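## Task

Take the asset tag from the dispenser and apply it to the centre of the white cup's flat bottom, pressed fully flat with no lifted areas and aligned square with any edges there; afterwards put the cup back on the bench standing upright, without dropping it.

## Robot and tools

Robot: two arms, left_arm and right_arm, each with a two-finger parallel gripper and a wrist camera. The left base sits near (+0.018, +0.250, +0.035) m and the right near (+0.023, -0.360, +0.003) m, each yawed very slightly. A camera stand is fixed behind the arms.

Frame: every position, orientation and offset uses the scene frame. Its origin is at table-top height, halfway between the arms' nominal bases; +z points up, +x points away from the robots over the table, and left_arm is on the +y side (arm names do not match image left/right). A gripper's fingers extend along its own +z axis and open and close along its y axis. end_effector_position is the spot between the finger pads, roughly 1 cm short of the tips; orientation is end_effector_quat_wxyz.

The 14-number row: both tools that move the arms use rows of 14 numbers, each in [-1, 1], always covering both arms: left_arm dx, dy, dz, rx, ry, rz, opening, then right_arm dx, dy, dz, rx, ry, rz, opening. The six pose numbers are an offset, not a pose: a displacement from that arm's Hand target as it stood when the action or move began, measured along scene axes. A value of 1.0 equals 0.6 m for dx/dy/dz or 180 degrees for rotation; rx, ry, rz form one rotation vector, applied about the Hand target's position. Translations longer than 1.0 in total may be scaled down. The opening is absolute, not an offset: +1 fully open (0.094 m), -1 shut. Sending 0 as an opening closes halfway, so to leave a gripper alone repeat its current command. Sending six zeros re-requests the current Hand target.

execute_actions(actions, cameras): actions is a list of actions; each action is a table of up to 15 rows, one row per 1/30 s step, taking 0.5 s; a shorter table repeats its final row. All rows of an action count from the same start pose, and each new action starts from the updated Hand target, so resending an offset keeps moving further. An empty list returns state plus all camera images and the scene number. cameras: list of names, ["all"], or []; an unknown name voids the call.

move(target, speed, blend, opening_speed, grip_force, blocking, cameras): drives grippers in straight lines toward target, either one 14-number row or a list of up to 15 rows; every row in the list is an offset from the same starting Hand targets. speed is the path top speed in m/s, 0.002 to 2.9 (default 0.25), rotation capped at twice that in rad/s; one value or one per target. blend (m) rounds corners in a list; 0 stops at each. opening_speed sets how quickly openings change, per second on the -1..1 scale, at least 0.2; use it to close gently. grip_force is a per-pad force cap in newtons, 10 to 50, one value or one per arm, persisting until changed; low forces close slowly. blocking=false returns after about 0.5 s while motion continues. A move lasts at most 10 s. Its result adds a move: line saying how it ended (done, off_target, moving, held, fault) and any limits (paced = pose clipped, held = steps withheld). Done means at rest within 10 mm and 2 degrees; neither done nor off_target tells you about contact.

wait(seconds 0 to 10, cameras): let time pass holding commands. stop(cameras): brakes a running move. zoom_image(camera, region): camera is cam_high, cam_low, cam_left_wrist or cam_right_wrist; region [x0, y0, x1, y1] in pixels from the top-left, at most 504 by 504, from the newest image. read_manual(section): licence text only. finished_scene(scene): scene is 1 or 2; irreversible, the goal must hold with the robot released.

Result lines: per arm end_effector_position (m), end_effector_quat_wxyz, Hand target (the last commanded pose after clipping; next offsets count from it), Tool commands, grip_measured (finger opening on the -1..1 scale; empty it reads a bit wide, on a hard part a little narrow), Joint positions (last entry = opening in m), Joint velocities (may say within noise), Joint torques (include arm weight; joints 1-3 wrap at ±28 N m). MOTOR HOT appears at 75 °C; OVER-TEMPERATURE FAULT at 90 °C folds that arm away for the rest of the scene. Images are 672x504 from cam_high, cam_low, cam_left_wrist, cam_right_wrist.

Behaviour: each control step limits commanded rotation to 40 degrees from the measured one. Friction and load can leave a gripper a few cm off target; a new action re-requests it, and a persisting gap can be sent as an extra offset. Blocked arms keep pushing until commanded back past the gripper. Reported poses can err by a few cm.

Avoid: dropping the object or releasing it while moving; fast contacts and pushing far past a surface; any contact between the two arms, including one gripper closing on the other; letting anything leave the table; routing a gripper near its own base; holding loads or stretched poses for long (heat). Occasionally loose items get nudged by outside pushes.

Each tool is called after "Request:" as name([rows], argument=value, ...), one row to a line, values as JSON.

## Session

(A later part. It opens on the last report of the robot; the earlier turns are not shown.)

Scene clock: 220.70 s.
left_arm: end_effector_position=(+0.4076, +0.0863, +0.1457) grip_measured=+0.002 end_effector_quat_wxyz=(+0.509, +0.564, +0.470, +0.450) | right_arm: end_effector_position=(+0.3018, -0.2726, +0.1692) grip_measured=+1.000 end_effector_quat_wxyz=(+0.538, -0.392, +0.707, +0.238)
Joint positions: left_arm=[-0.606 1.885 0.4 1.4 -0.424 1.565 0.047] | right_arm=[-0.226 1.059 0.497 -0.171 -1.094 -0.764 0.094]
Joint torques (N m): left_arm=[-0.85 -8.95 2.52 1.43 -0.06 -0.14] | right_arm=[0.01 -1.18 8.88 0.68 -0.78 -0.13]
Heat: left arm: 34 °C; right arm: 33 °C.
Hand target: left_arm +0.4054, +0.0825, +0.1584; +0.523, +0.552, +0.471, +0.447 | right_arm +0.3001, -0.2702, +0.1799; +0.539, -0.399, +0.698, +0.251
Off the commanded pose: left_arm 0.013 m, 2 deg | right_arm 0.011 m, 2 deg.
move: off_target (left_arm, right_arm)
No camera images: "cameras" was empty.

Request:
execute_actions(actions=[], cameras=["cam_high", "cam_left_wrist", "cam_right_wrist"])

Request:
zoom_image(camera="cam_right_wrist", region=[80, 0, 300, 120])

Request:
zoom_image(camera="cam_left_wrist", region=[200, 240, 460, 500])

Request:
zoom_image(camera="cam_high", region=[280, 215, 330, 255])

Scene clock: 222.10 s.
left_arm: end_effector_position=(+0.4076, +0.0863, +0.1457) grip_measured=+0.002 end_effector_quat_wxyz=(+0.509, +0.564, +0.470, +0.450) | right_arm: end_effector_position=(+0.3018, -0.2726, +0.1692) grip_measured=+1.000 end_effector_quat_wxyz=(+0.538, -0.392, +0.707, +0.238)
Joint positions: left_arm=[-0.606 1.885 0.4 1.4 -0.424 1.565 0.047] | right_arm=[-0.226 1.059 0.497 -0.171 -1.094 -0.764 0.094]
Joint velocities: within noise
Joint torques (N m): left_arm=[-0.83 -8.88 2.5 1.44 -0.04 -0.13] | right_arm=[-0.02 -1.21 8.88 0.68 -0.78 -0.14]
Heat: left arm: 34 °C; right arm: 34 °C.
Hand target: left_arm +0.4054, +0.0825, +0.1584; +0.523, +0.552, +0.471, +0.447 | right_arm +0.3001, -0.2702, +0.1799; +0.539, -0.399, +0.698, +0.251
Tool commands: left_gripper/opening=+0.0 right_gripper/opening=+1.0
Off the commanded pose: left_arm 0.013 m, 2 deg | right_arm 0.011 m, 2 deg.
camera_calibration:
cam_left_wrist: T_world_to_cam=[[-0.0657931, 0.0547121, -0.996332, 0.167375], [-0.295895, 0.952515, 0.0718455, 0.0643507], [0.952952, 0.299536, -0.0464799, -0.315847], [0, 0, 0, 1]] pos_world=[0.331041, 0.0241553, 0.147458]
cam_right_wrist: T_world_to_cam=[[0.810063, -0.575665, 0.111389, -0.423165], [-0.32612, -0.600225, -0.730325, 0.0970395], [0.487282, 0.555283, -0.673956, 0.209309], [0, 0, 0, 1]] pos_world=[0.272445, -0.301582, 0.259072]
Images, in order (width x height): cam_high 672x504, cam_left_wrist 672x504, cam_right_wrist 672x504.

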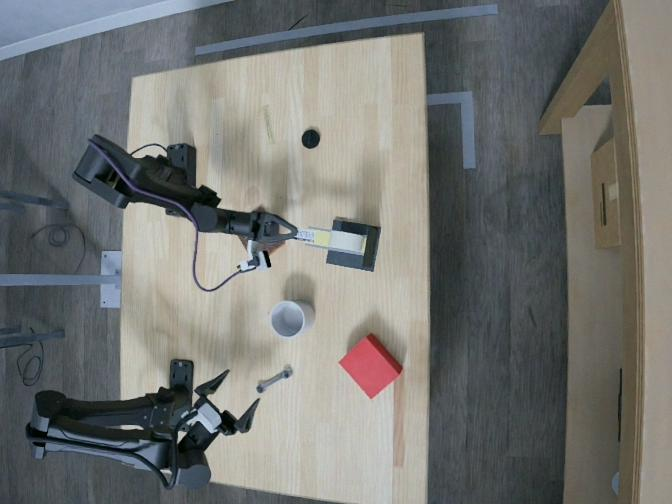

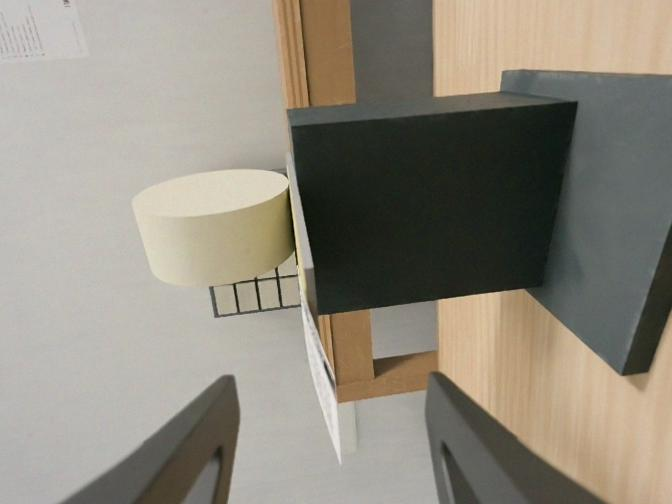

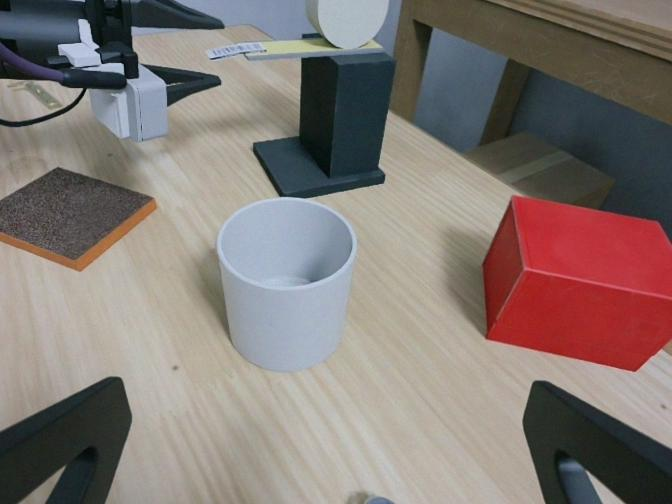

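Scaled by 2.291 from the camera's 672x504 image, which has a finer 960x720 frame.

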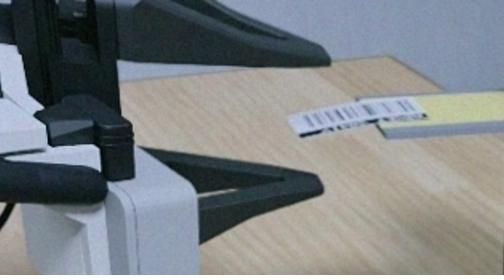

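Scaled by 1.938 from the camera's 672x504 image, which has a finer 960x720 frame.

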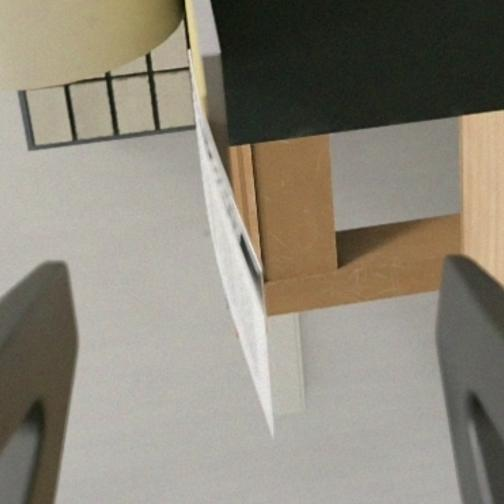

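Scaled by 10.080 from the camera's 672x504 image, which has a finer 960x720 frame.

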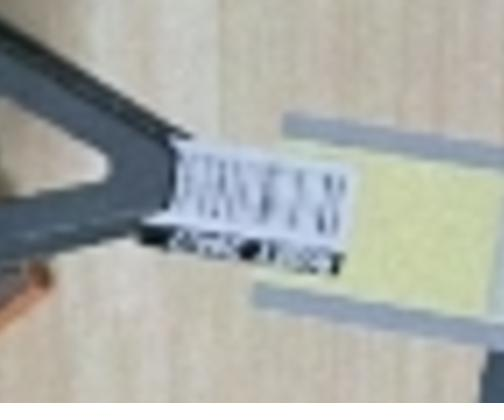

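Request:
move(target=[-0.010, -0.001, 0.0, 0, 0, 0, 0.0, 0, 0, 0, 0, 0, 0, 1], speed=0.05, cameras=["cam_left_wrist", "cam_right_wrist"])

Request:
zoom_image(camera="cam_left_wrist", region=[200, 240, 460, 500])

Scene clock: 229.90 s.
left_arm: end_effector_position=(+0.3997, +0.0792, +0.1441) grip_measured=+0.002 end_effector_quat_wxyz=(+0.512, +0.571, +0.464, +0.443) | right_arm: end_effector_position=(+0.3018, -0.2726, +0.1692) grip_measured=+1.000 end_effector_quat_wxyz=(+0.538, -0.392, +0.707, +0.238)
Joint positions: left_arm=[-0.633 1.876 0.383 1.4 -0.427 1.564 0.047] | right_arm=[-0.226 1.059 0.497 -0.171 -1.094 -0.764 0.094]
Joint torques (N m): left_arm=[-0.55 -8.9 2.3 1.5 -0.13 -0.12] | right_arm=[-0.02 -1.18 8.88 0.68 -0.78 -0.13]
Heat: left arm: 34 °C; right arm: 34 °C.
Hand target: left_arm +0.3994, +0.0819, +0.1584; +0.523, +0.552, +0.471, +0.447 | right_arm +0.3001, -0.2702, +0.1799; +0.539, -0.399, +0.698, +0.251
Off the commanded pose: left_arm 0.015 m, 3 deg | right_arm 0.011 m, 2 deg.
move: off_target (left_arm, right_arm)
camera_calibration:
cam_left_wrist: T_world_to_cam=[[-0.0708628, 0.059215, -0.995727, 0.16714], [-0.273496, 0.958827, 0.0764845, 0.0588087], [0.959259, 0.277747, -0.0517501, -0.306384], [0, 0, 0, 1]] pos_world=[0.321829, 0.0188128, 0.146072]
cam_right_wrist: T_world_to_cam=[[0.810063, -0.575665, 0.111389, -0.423165], [-0.32612, -0.600225, -0.730325, 0.0970395], [0.487282, 0.555283, -0.673956, 0.209309], [0, 0, 0, 1]] pos_world=[0.272445, -0.301582, 0.259072]
Images, in order (width x height): cam_left_wrist 672x504, cam_right_wrist 672x504.

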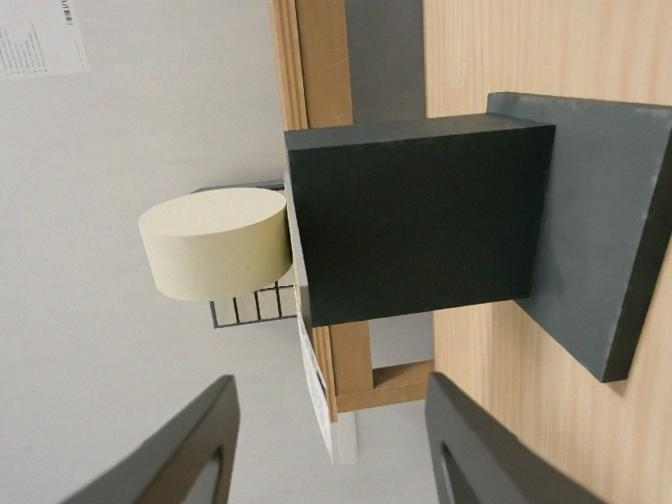

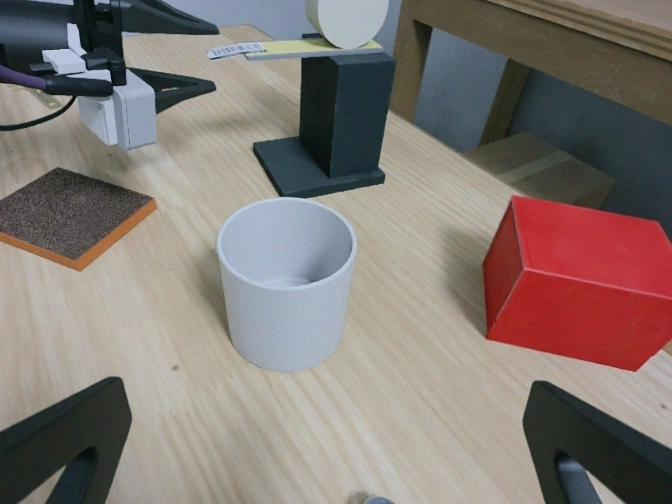

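Scaled by 1.938 from the camera's 672x504 image, which has a finer 960x720 frame.

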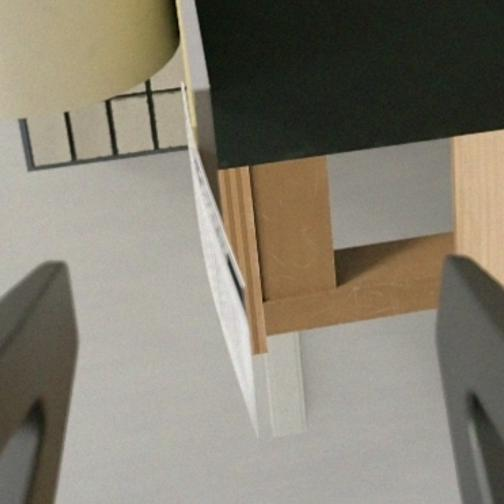

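Request:
move(target=[0.0, 0.0100, 0.0, 0, 0, 0, 0.0, 0, 0, 0, 0, 0, 0, 1], speed=0.05, cameras=["cam_high", "cam_left_wrist", "cam_right_wrist"])

Request:
zoom_image(camera="cam_left_wrist", region=[200, 240, 460, 500])

Request:
zoom_image(camera="cam_high", region=[280, 215, 330, 255])

Scene clock: 234.17 s.
left_arm: end_effector_position=(+0.3995, +0.0862, +0.1438) grip_measured=+0.002 end_effector_quat_wxyz=(+0.507, +0.569, +0.469, +0.446) | right_arm: end_effector_position=(+0.3018, -0.2726, +0.1692) grip_measured=+1.000 end_effector_quat_wxyz=(+0.538, -0.392, +0.707, +0.238)
Joint positions: left_arm=[-0.619 1.867 0.371 1.4 -0.427 1.564 0.047] | right_arm=[-0.226 1.059 0.497 -0.171 -1.094 -0.764 0.094]
Joint torques (N m): left_arm=[0.64 -8.8 2.35 1.55 0.03 -0.15] | right_arm=[-0.02 -1.2 8.9 0.68 -0.78 -0.13]
Heat: left arm: 34 °C; right arm: 34 °C.
Hand target: left_arm +0.3994, +0.0879, +0.1584; +0.523, +0.552, +0.471, +0.447 | right_arm +0.3001, -0.2702, +0.1799; +0.539, -0.399, +0.698, +0.251
Off the commanded pose: left_arm 0.015 m, 3 deg | right_arm 0.011 m, 2 deg.
move: off_target (left_arm, right_arm)
camera_calibration:
cam_left_wrist: T_world_to_cam=[[-0.0742758, 0.0599713, -0.995433, 0.167767], [-0.286558, 0.954808, 0.0789058, 0.0571936], [0.955179, 0.29111, -0.0537338, -0.30726], [0, 0, 0, 1]] pos_world=[0.322339, 0.0247764, 0.145978]
cam_right_wrist: T_world_to_cam=[[0.810063, -0.575665, 0.111389, -0.423165], [-0.32612, -0.600225, -0.730325, 0.0970395], [0.487282, 0.555283, -0.673956, 0.209309], [0, 0, 0, 1]] pos_world=[0.272445, -0.301582, 0.259072]
Images, in order (width x height): cam_high 672x504, cam_left_wrist 672x504, cam_right_wrist 672x504.

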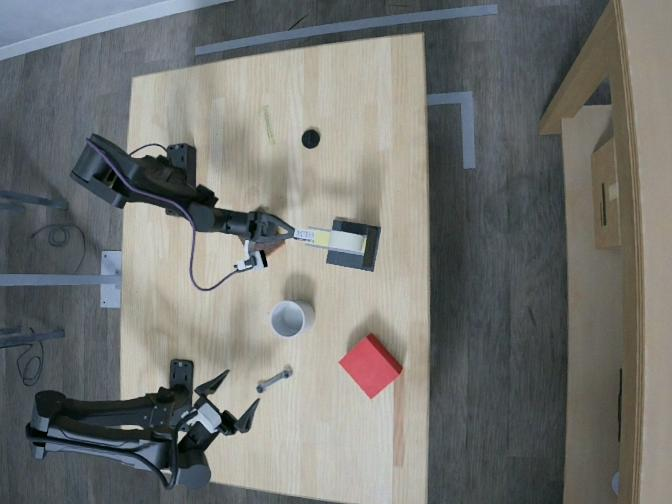

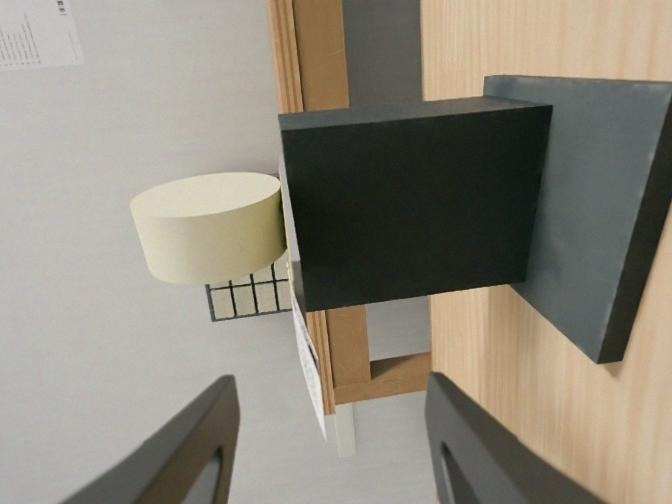

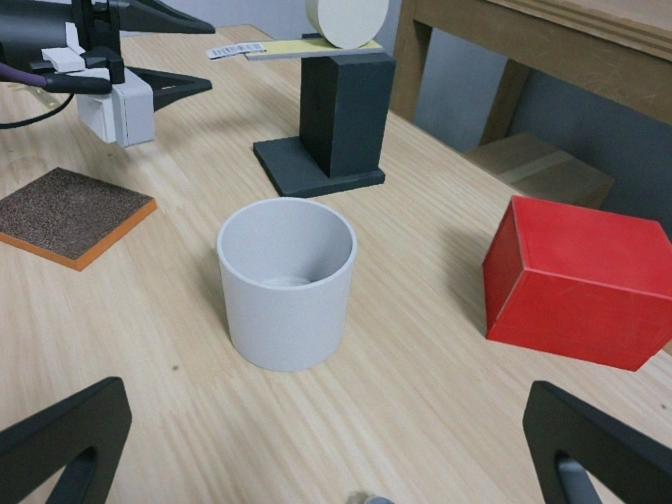

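Scaled by 1.938 from the camera's 672x504 image, which has a finer 960x720 frame.

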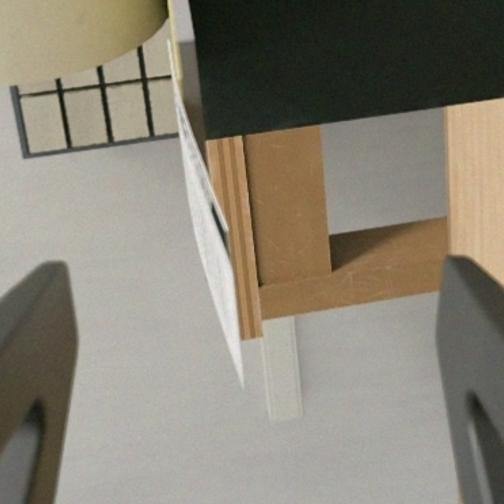

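Scaled by 10.080 from the camera's 672x504 image, which has a finer 960x720 frame.

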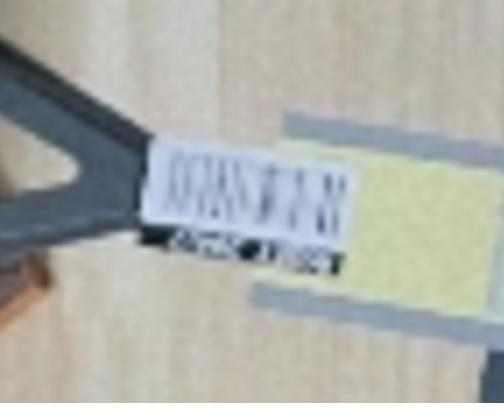

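Request:
move(target=[0, 0, 0.0, 0, 0, 0, -1.0, 0, 0, 0, 0, 0, 0, 1], speed=0.05, grip_force=[20, 50], cameras=["cam_high", "cam_left_wrist", "cam_right_wrist"])

Request:
zoom_image(camera="cam_left_wrist", region=[200, 200, 460, 460])

Request:
zoom_image(camera="cam_right_wrist", region=[80, 0, 300, 120])

Scene clock: 241.80 s.
left_arm: end_effector_position=(+0.3995, +0.0862, +0.1438) grip_measured=-0.958 end_effector_quat_wxyz=(+0.507, +0.569, +0.469, +0.446) | right_arm: end_effector_position=(+0.3018, -0.2726, +0.1692) grip_measured=+1.000 end_effector_quat_wxyz=(+0.538, -0.392, +0.707, +0.238)
Joint positions: left_arm=[-0.619 1.867 0.371 1.4 -0.427 1.564 0.002] | right_arm=[-0.226 1.059 0.497 -0.171 -1.094 -0.764 0.094]
Joint torques (N m): left_arm=[0.57 -8.7 2.19 1.55 0.01 -0.15] | right_arm=[-0.01 -1.2 8.88 0.67 -0.77 -0.13]
Heat: left arm: 34 °C; right arm: 34 °C.
Hand target: left_arm +0.3994, +0.0879, +0.1584; +0.523, +0.552, +0.471, +0.447 | right_arm +0.3001, -0.2702, +0.1799; +0.539, -0.399, +0.698, +0.251
Off the commanded pose: left_arm 0.015 m, 3 deg | right_arm 0.011 m, 2 deg.
grip_force (N): 20, 50
move: off_target (left_arm, right_arm)
camera_calibration:
cam_left_wrist: T_world_to_cam=[[-0.0742758, 0.0599713, -0.995433, 0.167767], [-0.286558, 0.954808, 0.0789058, 0.0571936], [0.955179, 0.29111, -0.0537338, -0.30726], [0, 0, 0, 1]] pos_world=[0.322339, 0.0247764, 0.145978]
cam_right_wrist: T_world_to_cam=[[0.810063, -0.575665, 0.111389, -0.423165], [-0.32612, -0.600225, -0.730325, 0.0970395], [0.487282, 0.555283, -0.673956, 0.209309], [0, 0, 0, 1]] pos_world=[0.272445, -0.301582, 0.259072]
Images, in order (width x height): cam_high 672x504, cam_left_wrist 672x504, cam_right_wrist 672x504.

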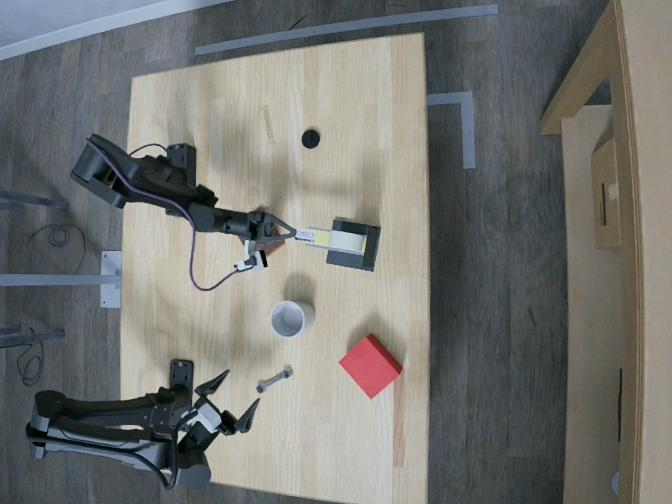

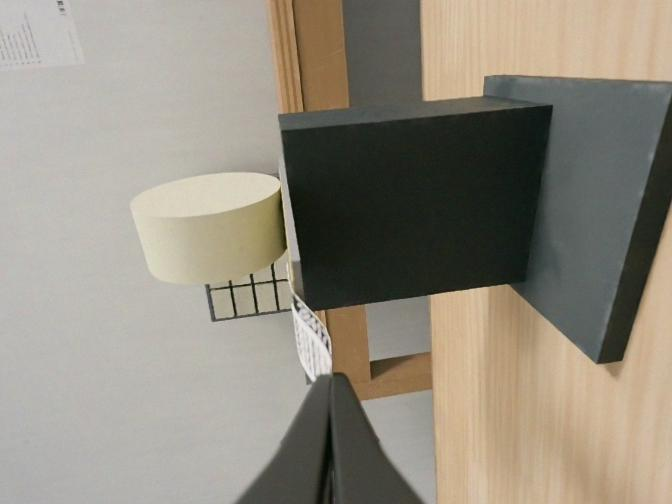

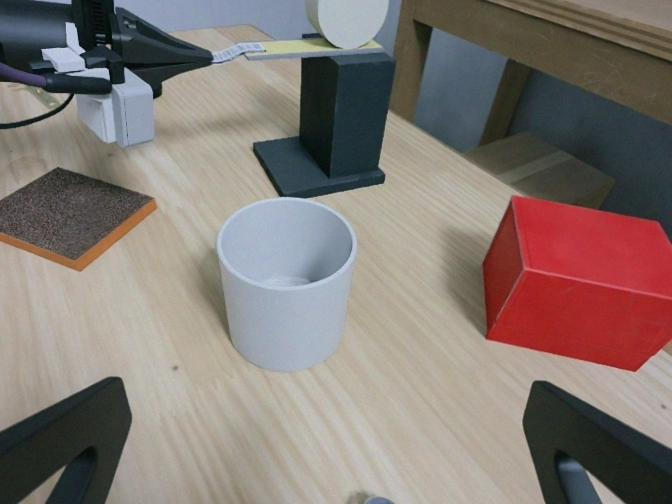

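Scaled by 1.938 from the camera's 672x504 image, which has a finer 960x720 frame.

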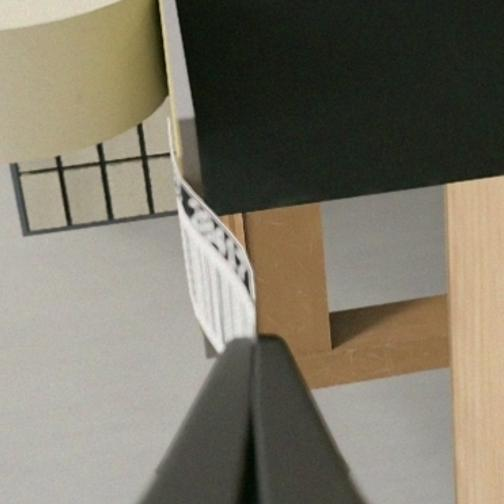

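Scaled by 2.291 from the camera's 672x504 image, which has a finer 960x720 frame.

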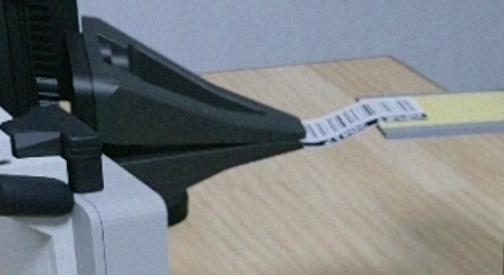

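Request:
move(target=[-0.01, 0, 0.10, 0, 0, 0, -1.0, 0, 0, 0, 0, 0, 0, 1], speed=0.04, cameras=["cam_high", "cam_left_wrist", "cam_right_wrist"])

Request:
zoom_image(camera="cam_left_wrist", region=[200, 200, 460, 460])

Request:
zoom_image(camera="cam_right_wrist", region=[80, 0, 300, 120])

Scene clock: 247.57 s.
left_arm: end_effector_position=(+0.3908, +0.0920, +0.1998) grip_measured=-0.958 end_effector_quat_wxyz=(+0.508, +0.568, +0.468, +0.447) | right_arm: end_effector_position=(+0.3018, -0.2726, +0.1692) grip_measured=+1.000 end_effector_quat_wxyz=(+0.538, -0.392, +0.707, +0.238)
Joint positions: left_arm=[-0.619 1.515 0.388 1.035 -0.427 1.564 0.002] | right_arm=[-0.226 1.059 0.497 -0.171 -1.094 -0.764 0.094]
Joint torques (N m): left_arm=[-0.47 -6.84 6.93 1.25 -0.09 -0.11] | right_arm=[-0.03 -1.2 8.9 0.68 -0.78 -0.13]
Heat: left arm: 34 °C; right arm: 34 °C.
Hand target: left_arm +0.3934, +0.0879, +0.2184; +0.523, +0.552, +0.471, +0.447 | right_arm +0.3001, -0.2702, +0.1799; +0.539, -0.399, +0.698, +0.251
Off the commanded pose: left_arm 0.019 m, 3 deg | right_arm 0.011 m, 2 deg.
grip_force (N): 20, 50
move: off_target (left_arm, right_arm)
camera_calibration:
cam_left_wrist: T_world_to_cam=[[-0.0716759, 0.0582359, -0.995726, 0.221709], [-0.286756, 0.954945, 0.0764925, 0.0452961], [0.955319, 0.291013, -0.0517471, -0.298076], [0, 0, 0, 1]] pos_world=[0.313638, 0.0305772, 0.201872]
cam_right_wrist: T_world_to_cam=[[0.810063, -0.575665, 0.111389, -0.423165], [-0.32612, -0.600225, -0.730325, 0.0970395], [0.487282, 0.555283, -0.673956, 0.209309], [0, 0, 0, 1]] pos_world=[0.272445, -0.301582, 0.259072]
Images, in order (width x height): cam_high 672x504, cam_left_wrist 672x504, cam_right_wrist 672x504.

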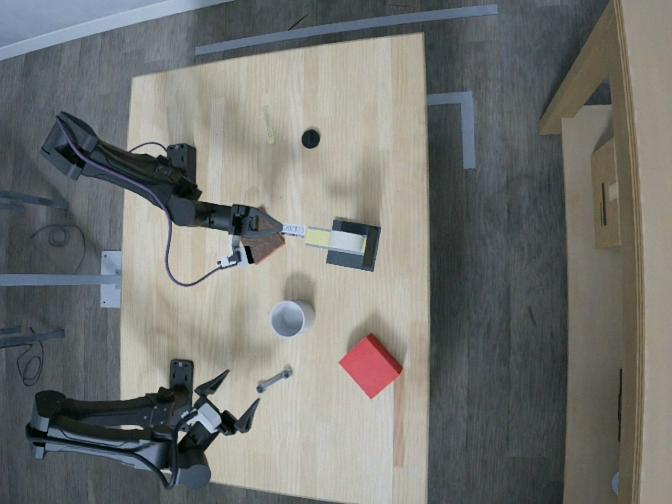

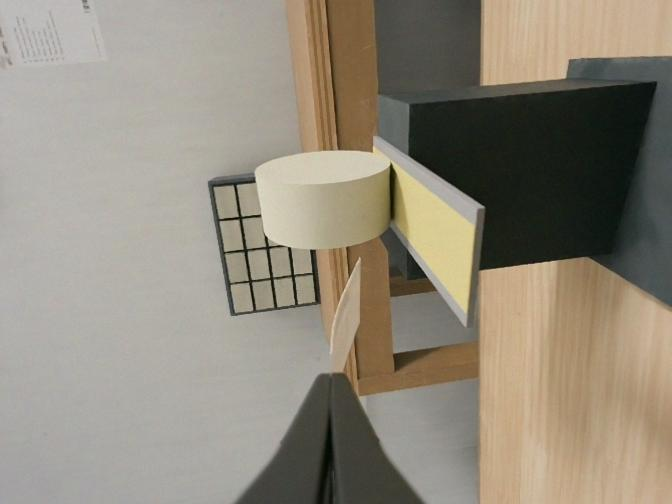

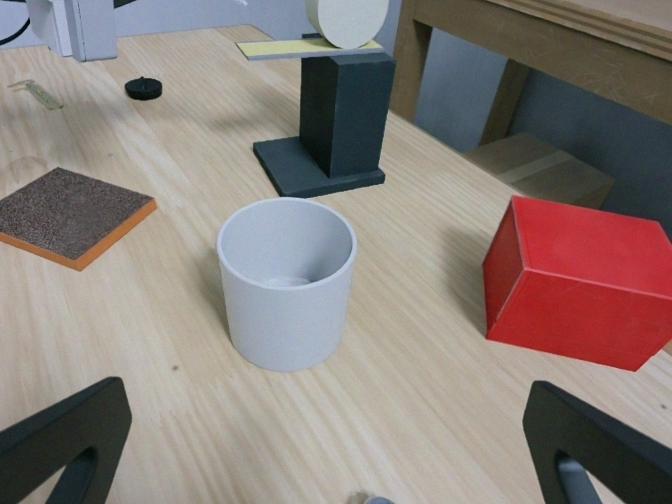

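Scaled by 1.938 from the camera's 672x504 image, which has a finer 960x720 frame.

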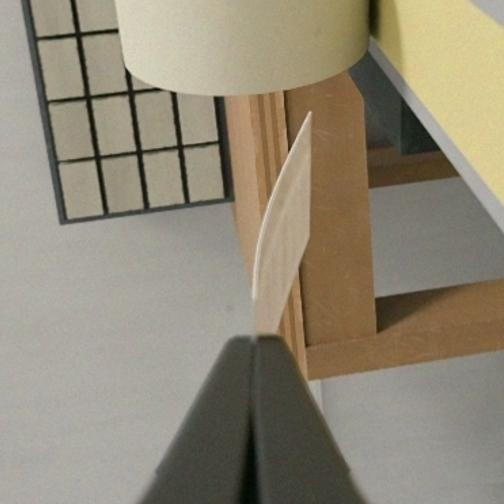

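Scaled by 2.291 from the camera's 672x504 image, which has a finer 960x720 frame.

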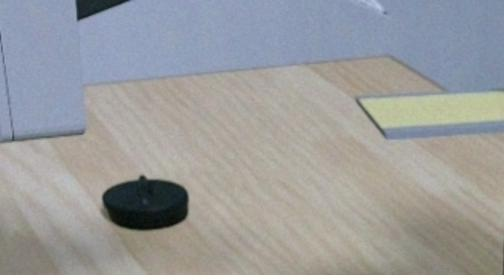

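Request:
move(target=[-0.08, 0.14, 0.08, 0, 0, 0, -1.0, 0.194, 0.187, -0.0415, -0.276, 0.215, -0.0217, -0.149], speed=0.15, cameras=["all"])

Scene clock: 270.13 s.
left_arm: end_effector_position=(+0.3483, +0.1724, +0.2674) grip_measured=-0.958 end_effector_quat_wxyz=(+0.524, +0.547, +0.472, +0.452) | right_arm: end_effector_position=(+0.4159, -0.1568, +0.1590) grip_measured=-0.147 end_effector_quat_wxyz=(+0.093, -0.468, +0.878, +0.040)
Joint positions: left_arm=[-0.363 0.874 0.32 0.51 -0.187 1.564 0.002] | right_arm=[0.493 2.087 2.062 -1.363 -0.089 -0.532 0.04]
Joint torques (N m): left_arm=[0.64 -2.3 5.59 1.28 0.12 0.01] | right_arm=[0.29 -7.61 8.06 0.2 0.12 0.13]
Heat: left arm: 33 °C; right arm: 34 °C.
Hand target: left_arm +0.3454, +0.1719, +0.2664; +0.523, +0.552, +0.471, +0.447 | right_arm +0.4165, -0.1580, +0.1550; +0.079, -0.459, +0.884, +0.037
Off the commanded pose: left_arm 0.003 m, 1 deg | right_arm 0.004 m, 2 deg.
grip_force (N): 20, 50
move: done
camera_calibration:
cam_left_wrist: T_world_to_cam=[[-0.0360338, 0.0212382, -0.999125, 0.27614], [-0.303738, 0.952245, 0.031196, -0.0303386], [0.952074, 0.304596, -0.0278622, -0.285058], [0, 0, 0, 1]] pos_world=[0.272132, 0.109853, 0.268902]
cam_right_wrist: T_world_to_cam=[[0.84166, -0.539306, 0.0275385, -0.442057], [-0.530638, -0.816521, 0.227413, 0.0951065], [-0.10016, -0.206018, -0.973409, 0.255088], [0, 0, 0, 1]] pos_world=[0.448078, -0.108195, 0.23885]

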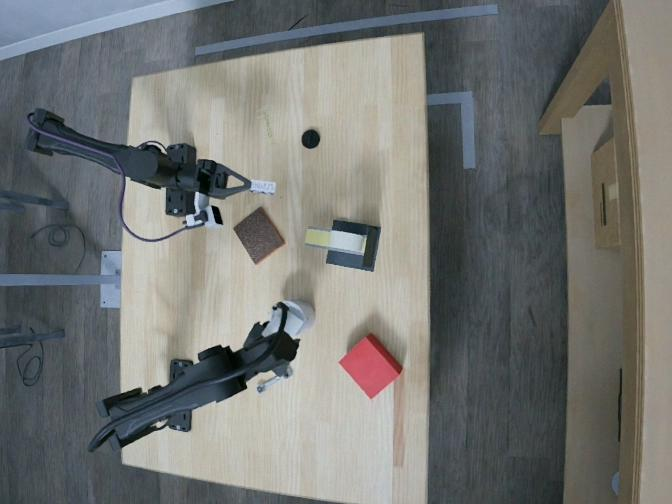

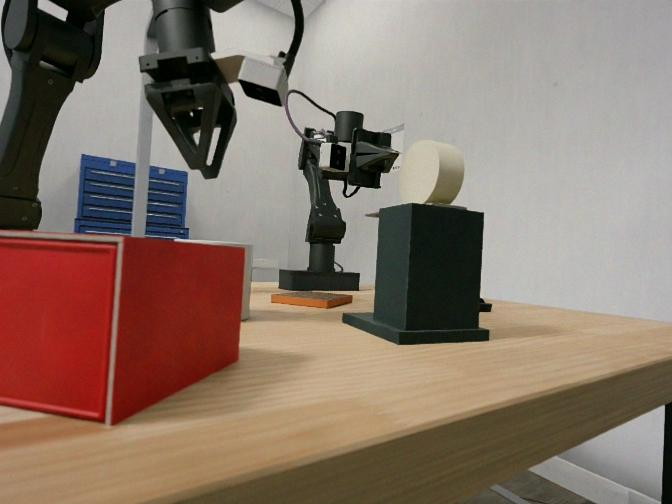

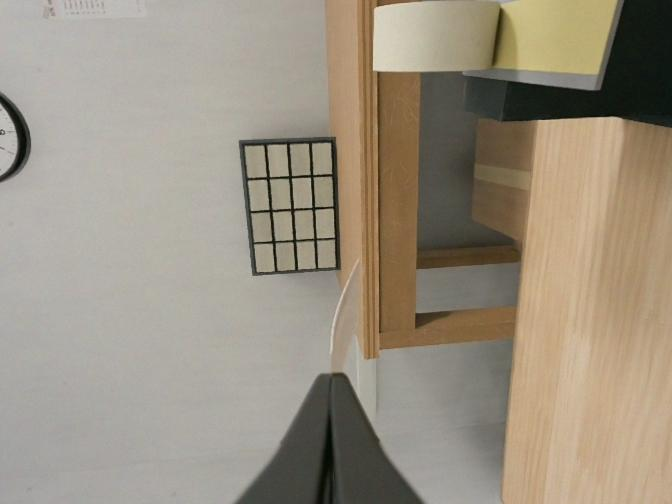

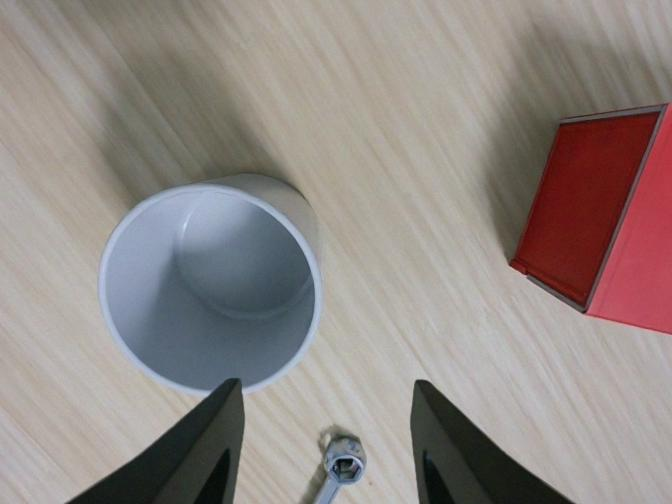

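Request:
move(target=[0, 0, 0, 0, 0, 0, -1.0, 0.0005, 0.0112, -0.067, 0, 0, 0, -0.149], speed=0.08, cameras=["cam_high", "cam_right_wrist", "cam_left_wrist"])

Scene clock: 281.67 s.
left_arm: end_effector_position=(+0.3483, +0.1724, +0.2674) grip_measured=-0.958 end_effector_quat_wxyz=(+0.524, +0.547, +0.472, +0.452) | right_arm: end_effector_position=(+0.4118, -0.1523, +0.1258) grip_measured=-0.147 end_effector_quat_wxyz=(+0.080, -0.467, +0.879, +0.041)
Joint positions: left_arm=[-0.363 0.874 0.32 0.51 -0.187 1.564 0.002] | right_arm=[0.507 2.087 1.933 -1.26 -0.087 -0.519 0.04]
Joint torques (N m): left_arm=[0.59 -2.28 5.67 1.28 0.1 -0.01] | right_arm=[0.51 -8.5 4.51 0.74 0.12 0.13]
Heat: left arm: 33 °C; right arm: 33 °C.
Hand target: left_arm +0.3454, +0.1719, +0.2664; +0.523, +0.552, +0.471, +0.447 | right_arm +0.4168, -0.1513, +0.1148; +0.079, -0.459, +0.884, +0.037
Off the commanded pose: left_arm 0.003 m, 1 deg | right_arm 0.012 m, 1 deg.
grip_force (N): 20, 50
move: off_target (right_arm)
camera_calibration:
cam_left_wrist: T_world_to_cam=[[-0.0360338, 0.0212382, -0.999125, 0.27614], [-0.303738, 0.952245, 0.031196, -0.0303386], [0.952074, 0.304596, -0.0278622, -0.285058], [0, 0, 0, 1]] pos_world=[0.272132, 0.109853, 0.268902]
cam_right_wrist: T_world_to_cam=[[0.842134, -0.539125, 0.0124205, -0.433455], [-0.524709, -0.813866, 0.249607, 0.0993316], [-0.124461, -0.21672, -0.968268, 0.230971], [0, 0, 0, 1]] pos_world=[0.445894, -0.102788, 0.204232]
Images, in order (width x height): cam_high 672x504, cam_left_wrist 672x504, cam_right_wrist 672x504.

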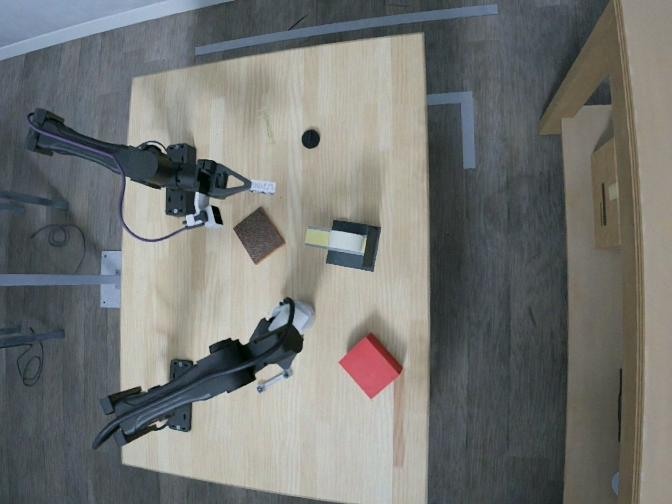

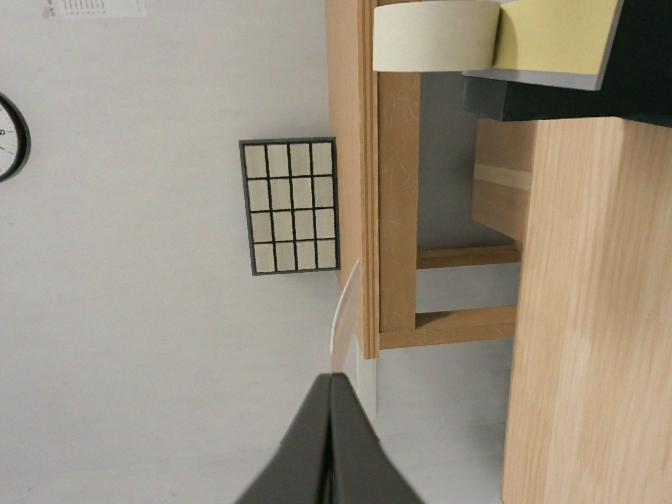

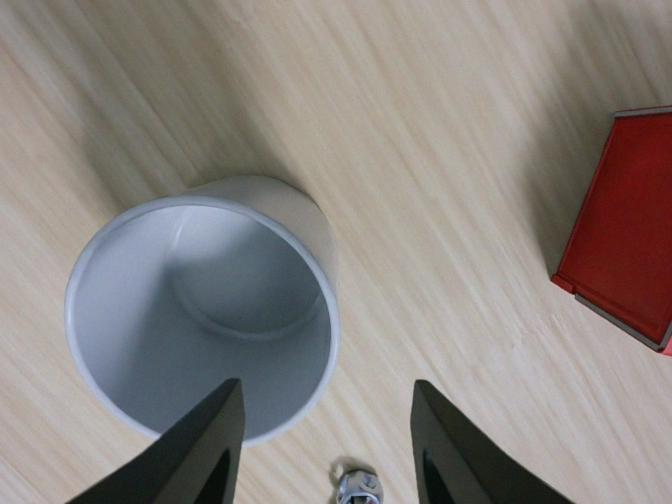

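Request:
move(target=[0, 0, 0, 0, 0, 0, -1.0, 0.003, 0.0038, -0.088, 0, 0, 0, -0.149], speed=0.06, cameras=["cam_high", "cam_right_wrist", "cam_low"])

Scene clock: 288.30 s.
left_arm: end_effector_position=(+0.3483, +0.1724, +0.2674) grip_measured=-0.958 end_effector_quat_wxyz=(+0.524, +0.547, +0.472, +0.452) | right_arm: end_effector_position=(+0.4156, -0.1505, +0.0765) grip_measured=-0.147 end_effector_quat_wxyz=(+0.084, -0.466, +0.880, +0.041)
Joint positions: left_arm=[-0.363 0.874 0.32 0.51 -0.187 1.564 0.002] | right_arm=[0.507 2.099 1.755 -1.062 -0.087 -0.516 0.04]
Joint torques (N m): left_arm=[0.54 -2.35 5.64 1.29 0.12 0.01] | right_arm=[0.8 -8.02 4.57 0.75 0.12 0.12]
Heat: left arm: 33 °C; right arm: 33 °C.
Hand target: left_arm +0.3454, +0.1719, +0.2664; +0.523, +0.552, +0.471, +0.447 | right_arm +0.4186, -0.1490, +0.0620; +0.079, -0.459, +0.884, +0.037
Off the commanded pose: left_arm 0.003 m, 1 deg | right_arm 0.015 m, 1 deg.
grip_force (N): 20, 50
move: off_target (right_arm)
camera_calibration:
cam_right_wrist: T_world_to_cam=[[0.840423, -0.5417, 0.0158156, -0.435008], [-0.528732, -0.813203, 0.243193, 0.117437], [-0.118876, -0.212747, -0.969849, 0.182623], [0, 0, 0, 1]] pos_world=[0.449393, -0.101291, 0.155437]
Images, in order (width x height): cam_high 672x504, cam_low 672x504, cam_right_wrist 672x504.

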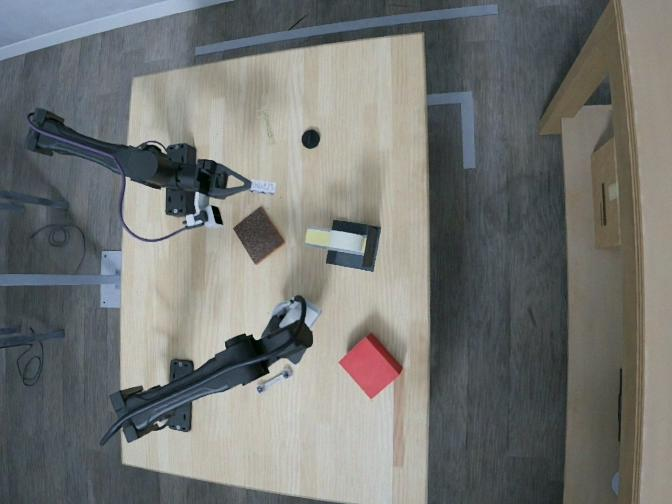

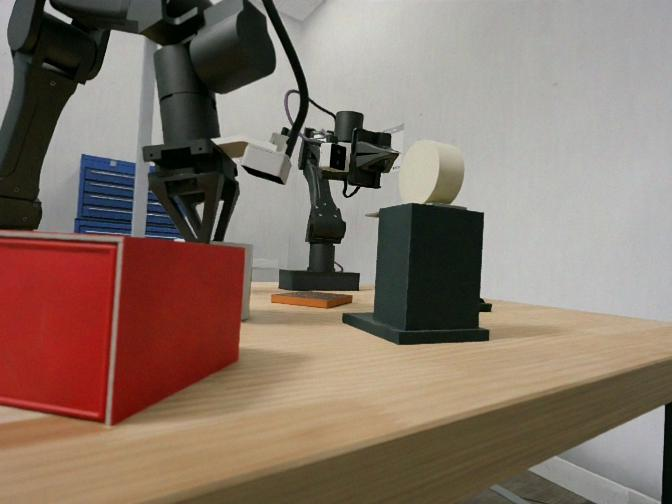

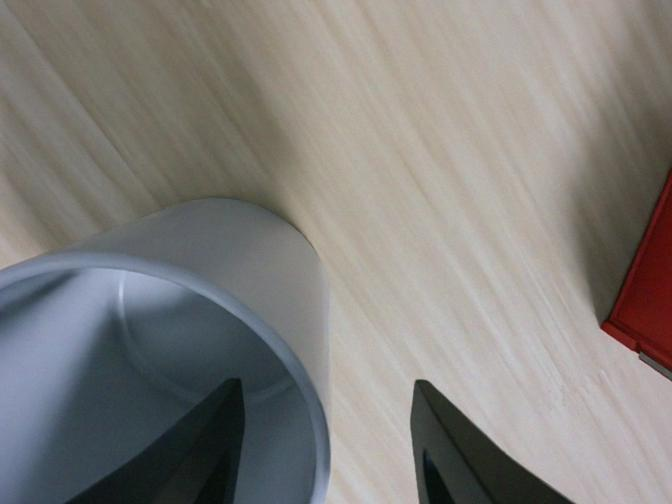

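Request:
move(target=[0, 0, 0, 0, 0, 0, -1.0, -0.001, 0.001, -0.02, 0, 0, 0, -0.149], speed=0.06, cameras=["cam_right_wrist"])

Scene clock: 290.43 s.
left_arm: end_effector_position=(+0.3483, +0.1724, +0.2674) grip_measured=-0.958 end_effector_quat_wxyz=(+0.524, +0.547, +0.472, +0.452) | right_arm: end_effector_position=(+0.4168, -0.1502, +0.0681) grip_measured=-0.147 end_effector_quat_wxyz=(+0.088, -0.465, +0.880, +0.040)
Joint positions: left_arm=[-0.363 0.874 0.32 0.51 -0.187 1.564 0.002] | right_arm=[0.507 2.099 1.72 -1.018 -0.086 -0.513 0.04]
Joint torques (N m): left_arm=[0.54 -2.29 5.68 1.3 0.16 0.02] | right_arm=[0.59 -7.6 4.41 0.76 0.13 0.13]
Heat: left arm: 33 °C; right arm: 32 °C.
Hand target: left_arm +0.3454, +0.1719, +0.2664; +0.523, +0.552, +0.471, +0.447 | right_arm +0.4180, -0.1484, +0.0500; +0.079, -0.459, +0.884, +0.037
Off the commanded pose: left_arm 0.003 m, 1 deg | right_arm 0.018 m, 1 deg.
grip_force (N): 20, 50
move: off_target (right_arm)
camera_calibration:
cam_right_wrist: T_world_to_cam=[[0.838496, -0.544489, 0.0213473, -0.435752], [-0.533422, -0.812192, 0.236231, 0.122929], [-0.111287, -0.209466, -0.971462, 0.171989], [0, 0, 0, 1]] pos_world=[0.45009, -0.101394, 0.147343]
Images, in order (width x height): cam_right_wrist 672x504.

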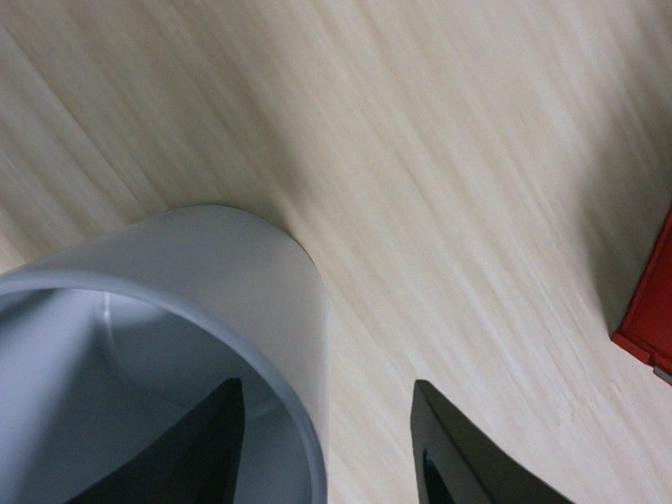

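Request:
move(target=[0, 0, 0, 0, 0, 0, -1.0, 0, 0, 0, 0, 0, 0, -1.0], speed=0.06, opening_speed=0.35, cameras=["cam_right_wrist", "cam_high", "cam_low"])

Scene clock: 295.97 s.
left_arm: end_effector_position=(+0.3483, +0.1724, +0.2674) grip_measured=-0.958 end_effector_quat_wxyz=(+0.524, +0.547, +0.472, +0.452) | right_arm: end_effector_position=(+0.4167, -0.1484, +0.0681) grip_measured=-0.907 end_effector_quat_wxyz=(+0.089, -0.467, +0.879, +0.037)
Joint positions: left_arm=[-0.363 0.874 0.32 0.51 -0.187 1.564 0.002] | right_arm=[0.513 2.099 1.72 -1.015 -0.08 -0.513 0.004]
Joint torques (N m): left_arm=[0.5 -2.29 5.63 1.27 0.11 0] | right_arm=[0.39 -7.57 4.44 0.74 0.05 0.13]
Heat: left arm: 33 °C; right arm: 32 °C.
Hand target: left_arm +0.3454, +0.1719, +0.2664; +0.523, +0.552, +0.471, +0.447 | right_arm +0.4180, -0.1484, +0.0500; +0.079, -0.459, +0.884, +0.037
Off the commanded pose: left_arm 0.003 m, 1 deg | right_arm 0.018 m, 2 deg.
grip_force (N): 20, 50
move: off_target (right_arm)
camera_calibration:
cam_right_wrist: T_world_to_cam=[[0.841081, -0.54018, 0.0280839, -0.435547], [-0.530628, -0.813905, 0.236627, 0.122887], [-0.104964, -0.213925, -0.971195, 0.169058], [0, 0, 0, 1]] pos_world=[0.449282, -0.0990899, 0.147342]
Images, in order (width x height): cam_high 672x504, cam_low 672x504, cam_right_wrist 672x504.

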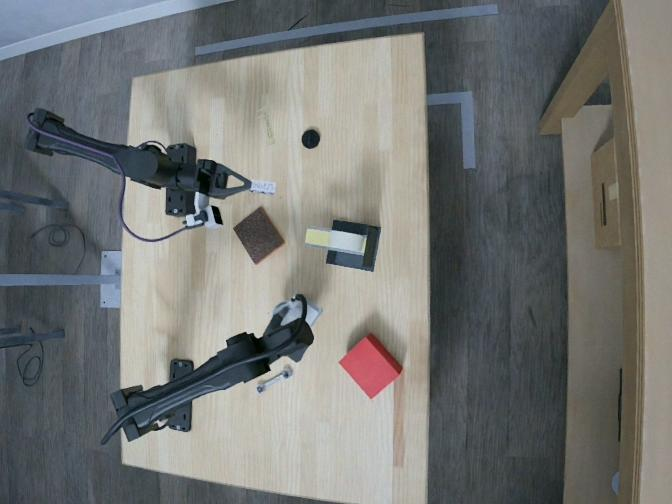

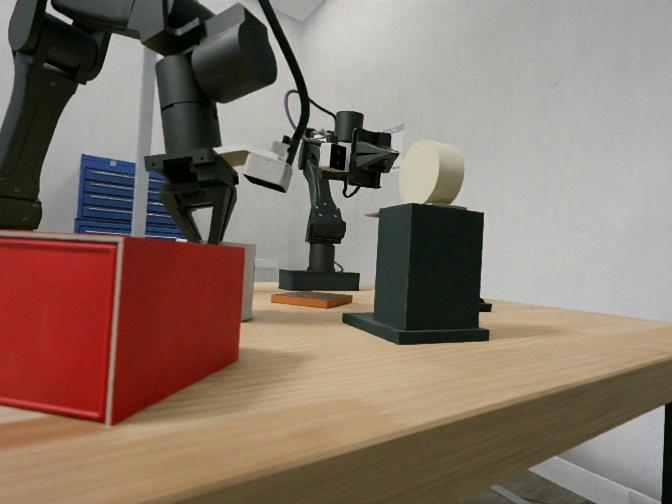

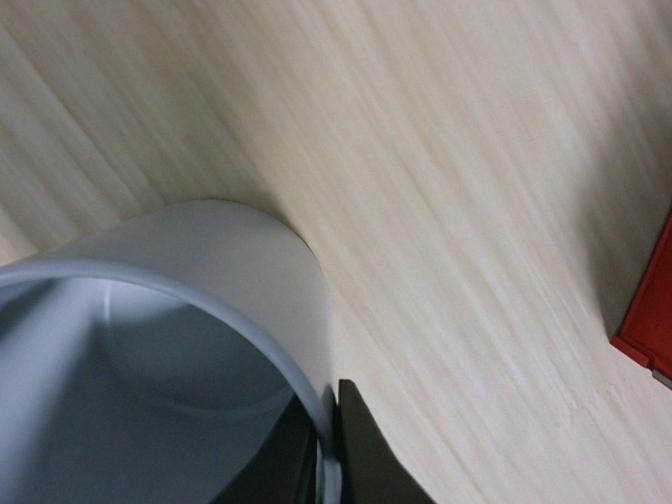

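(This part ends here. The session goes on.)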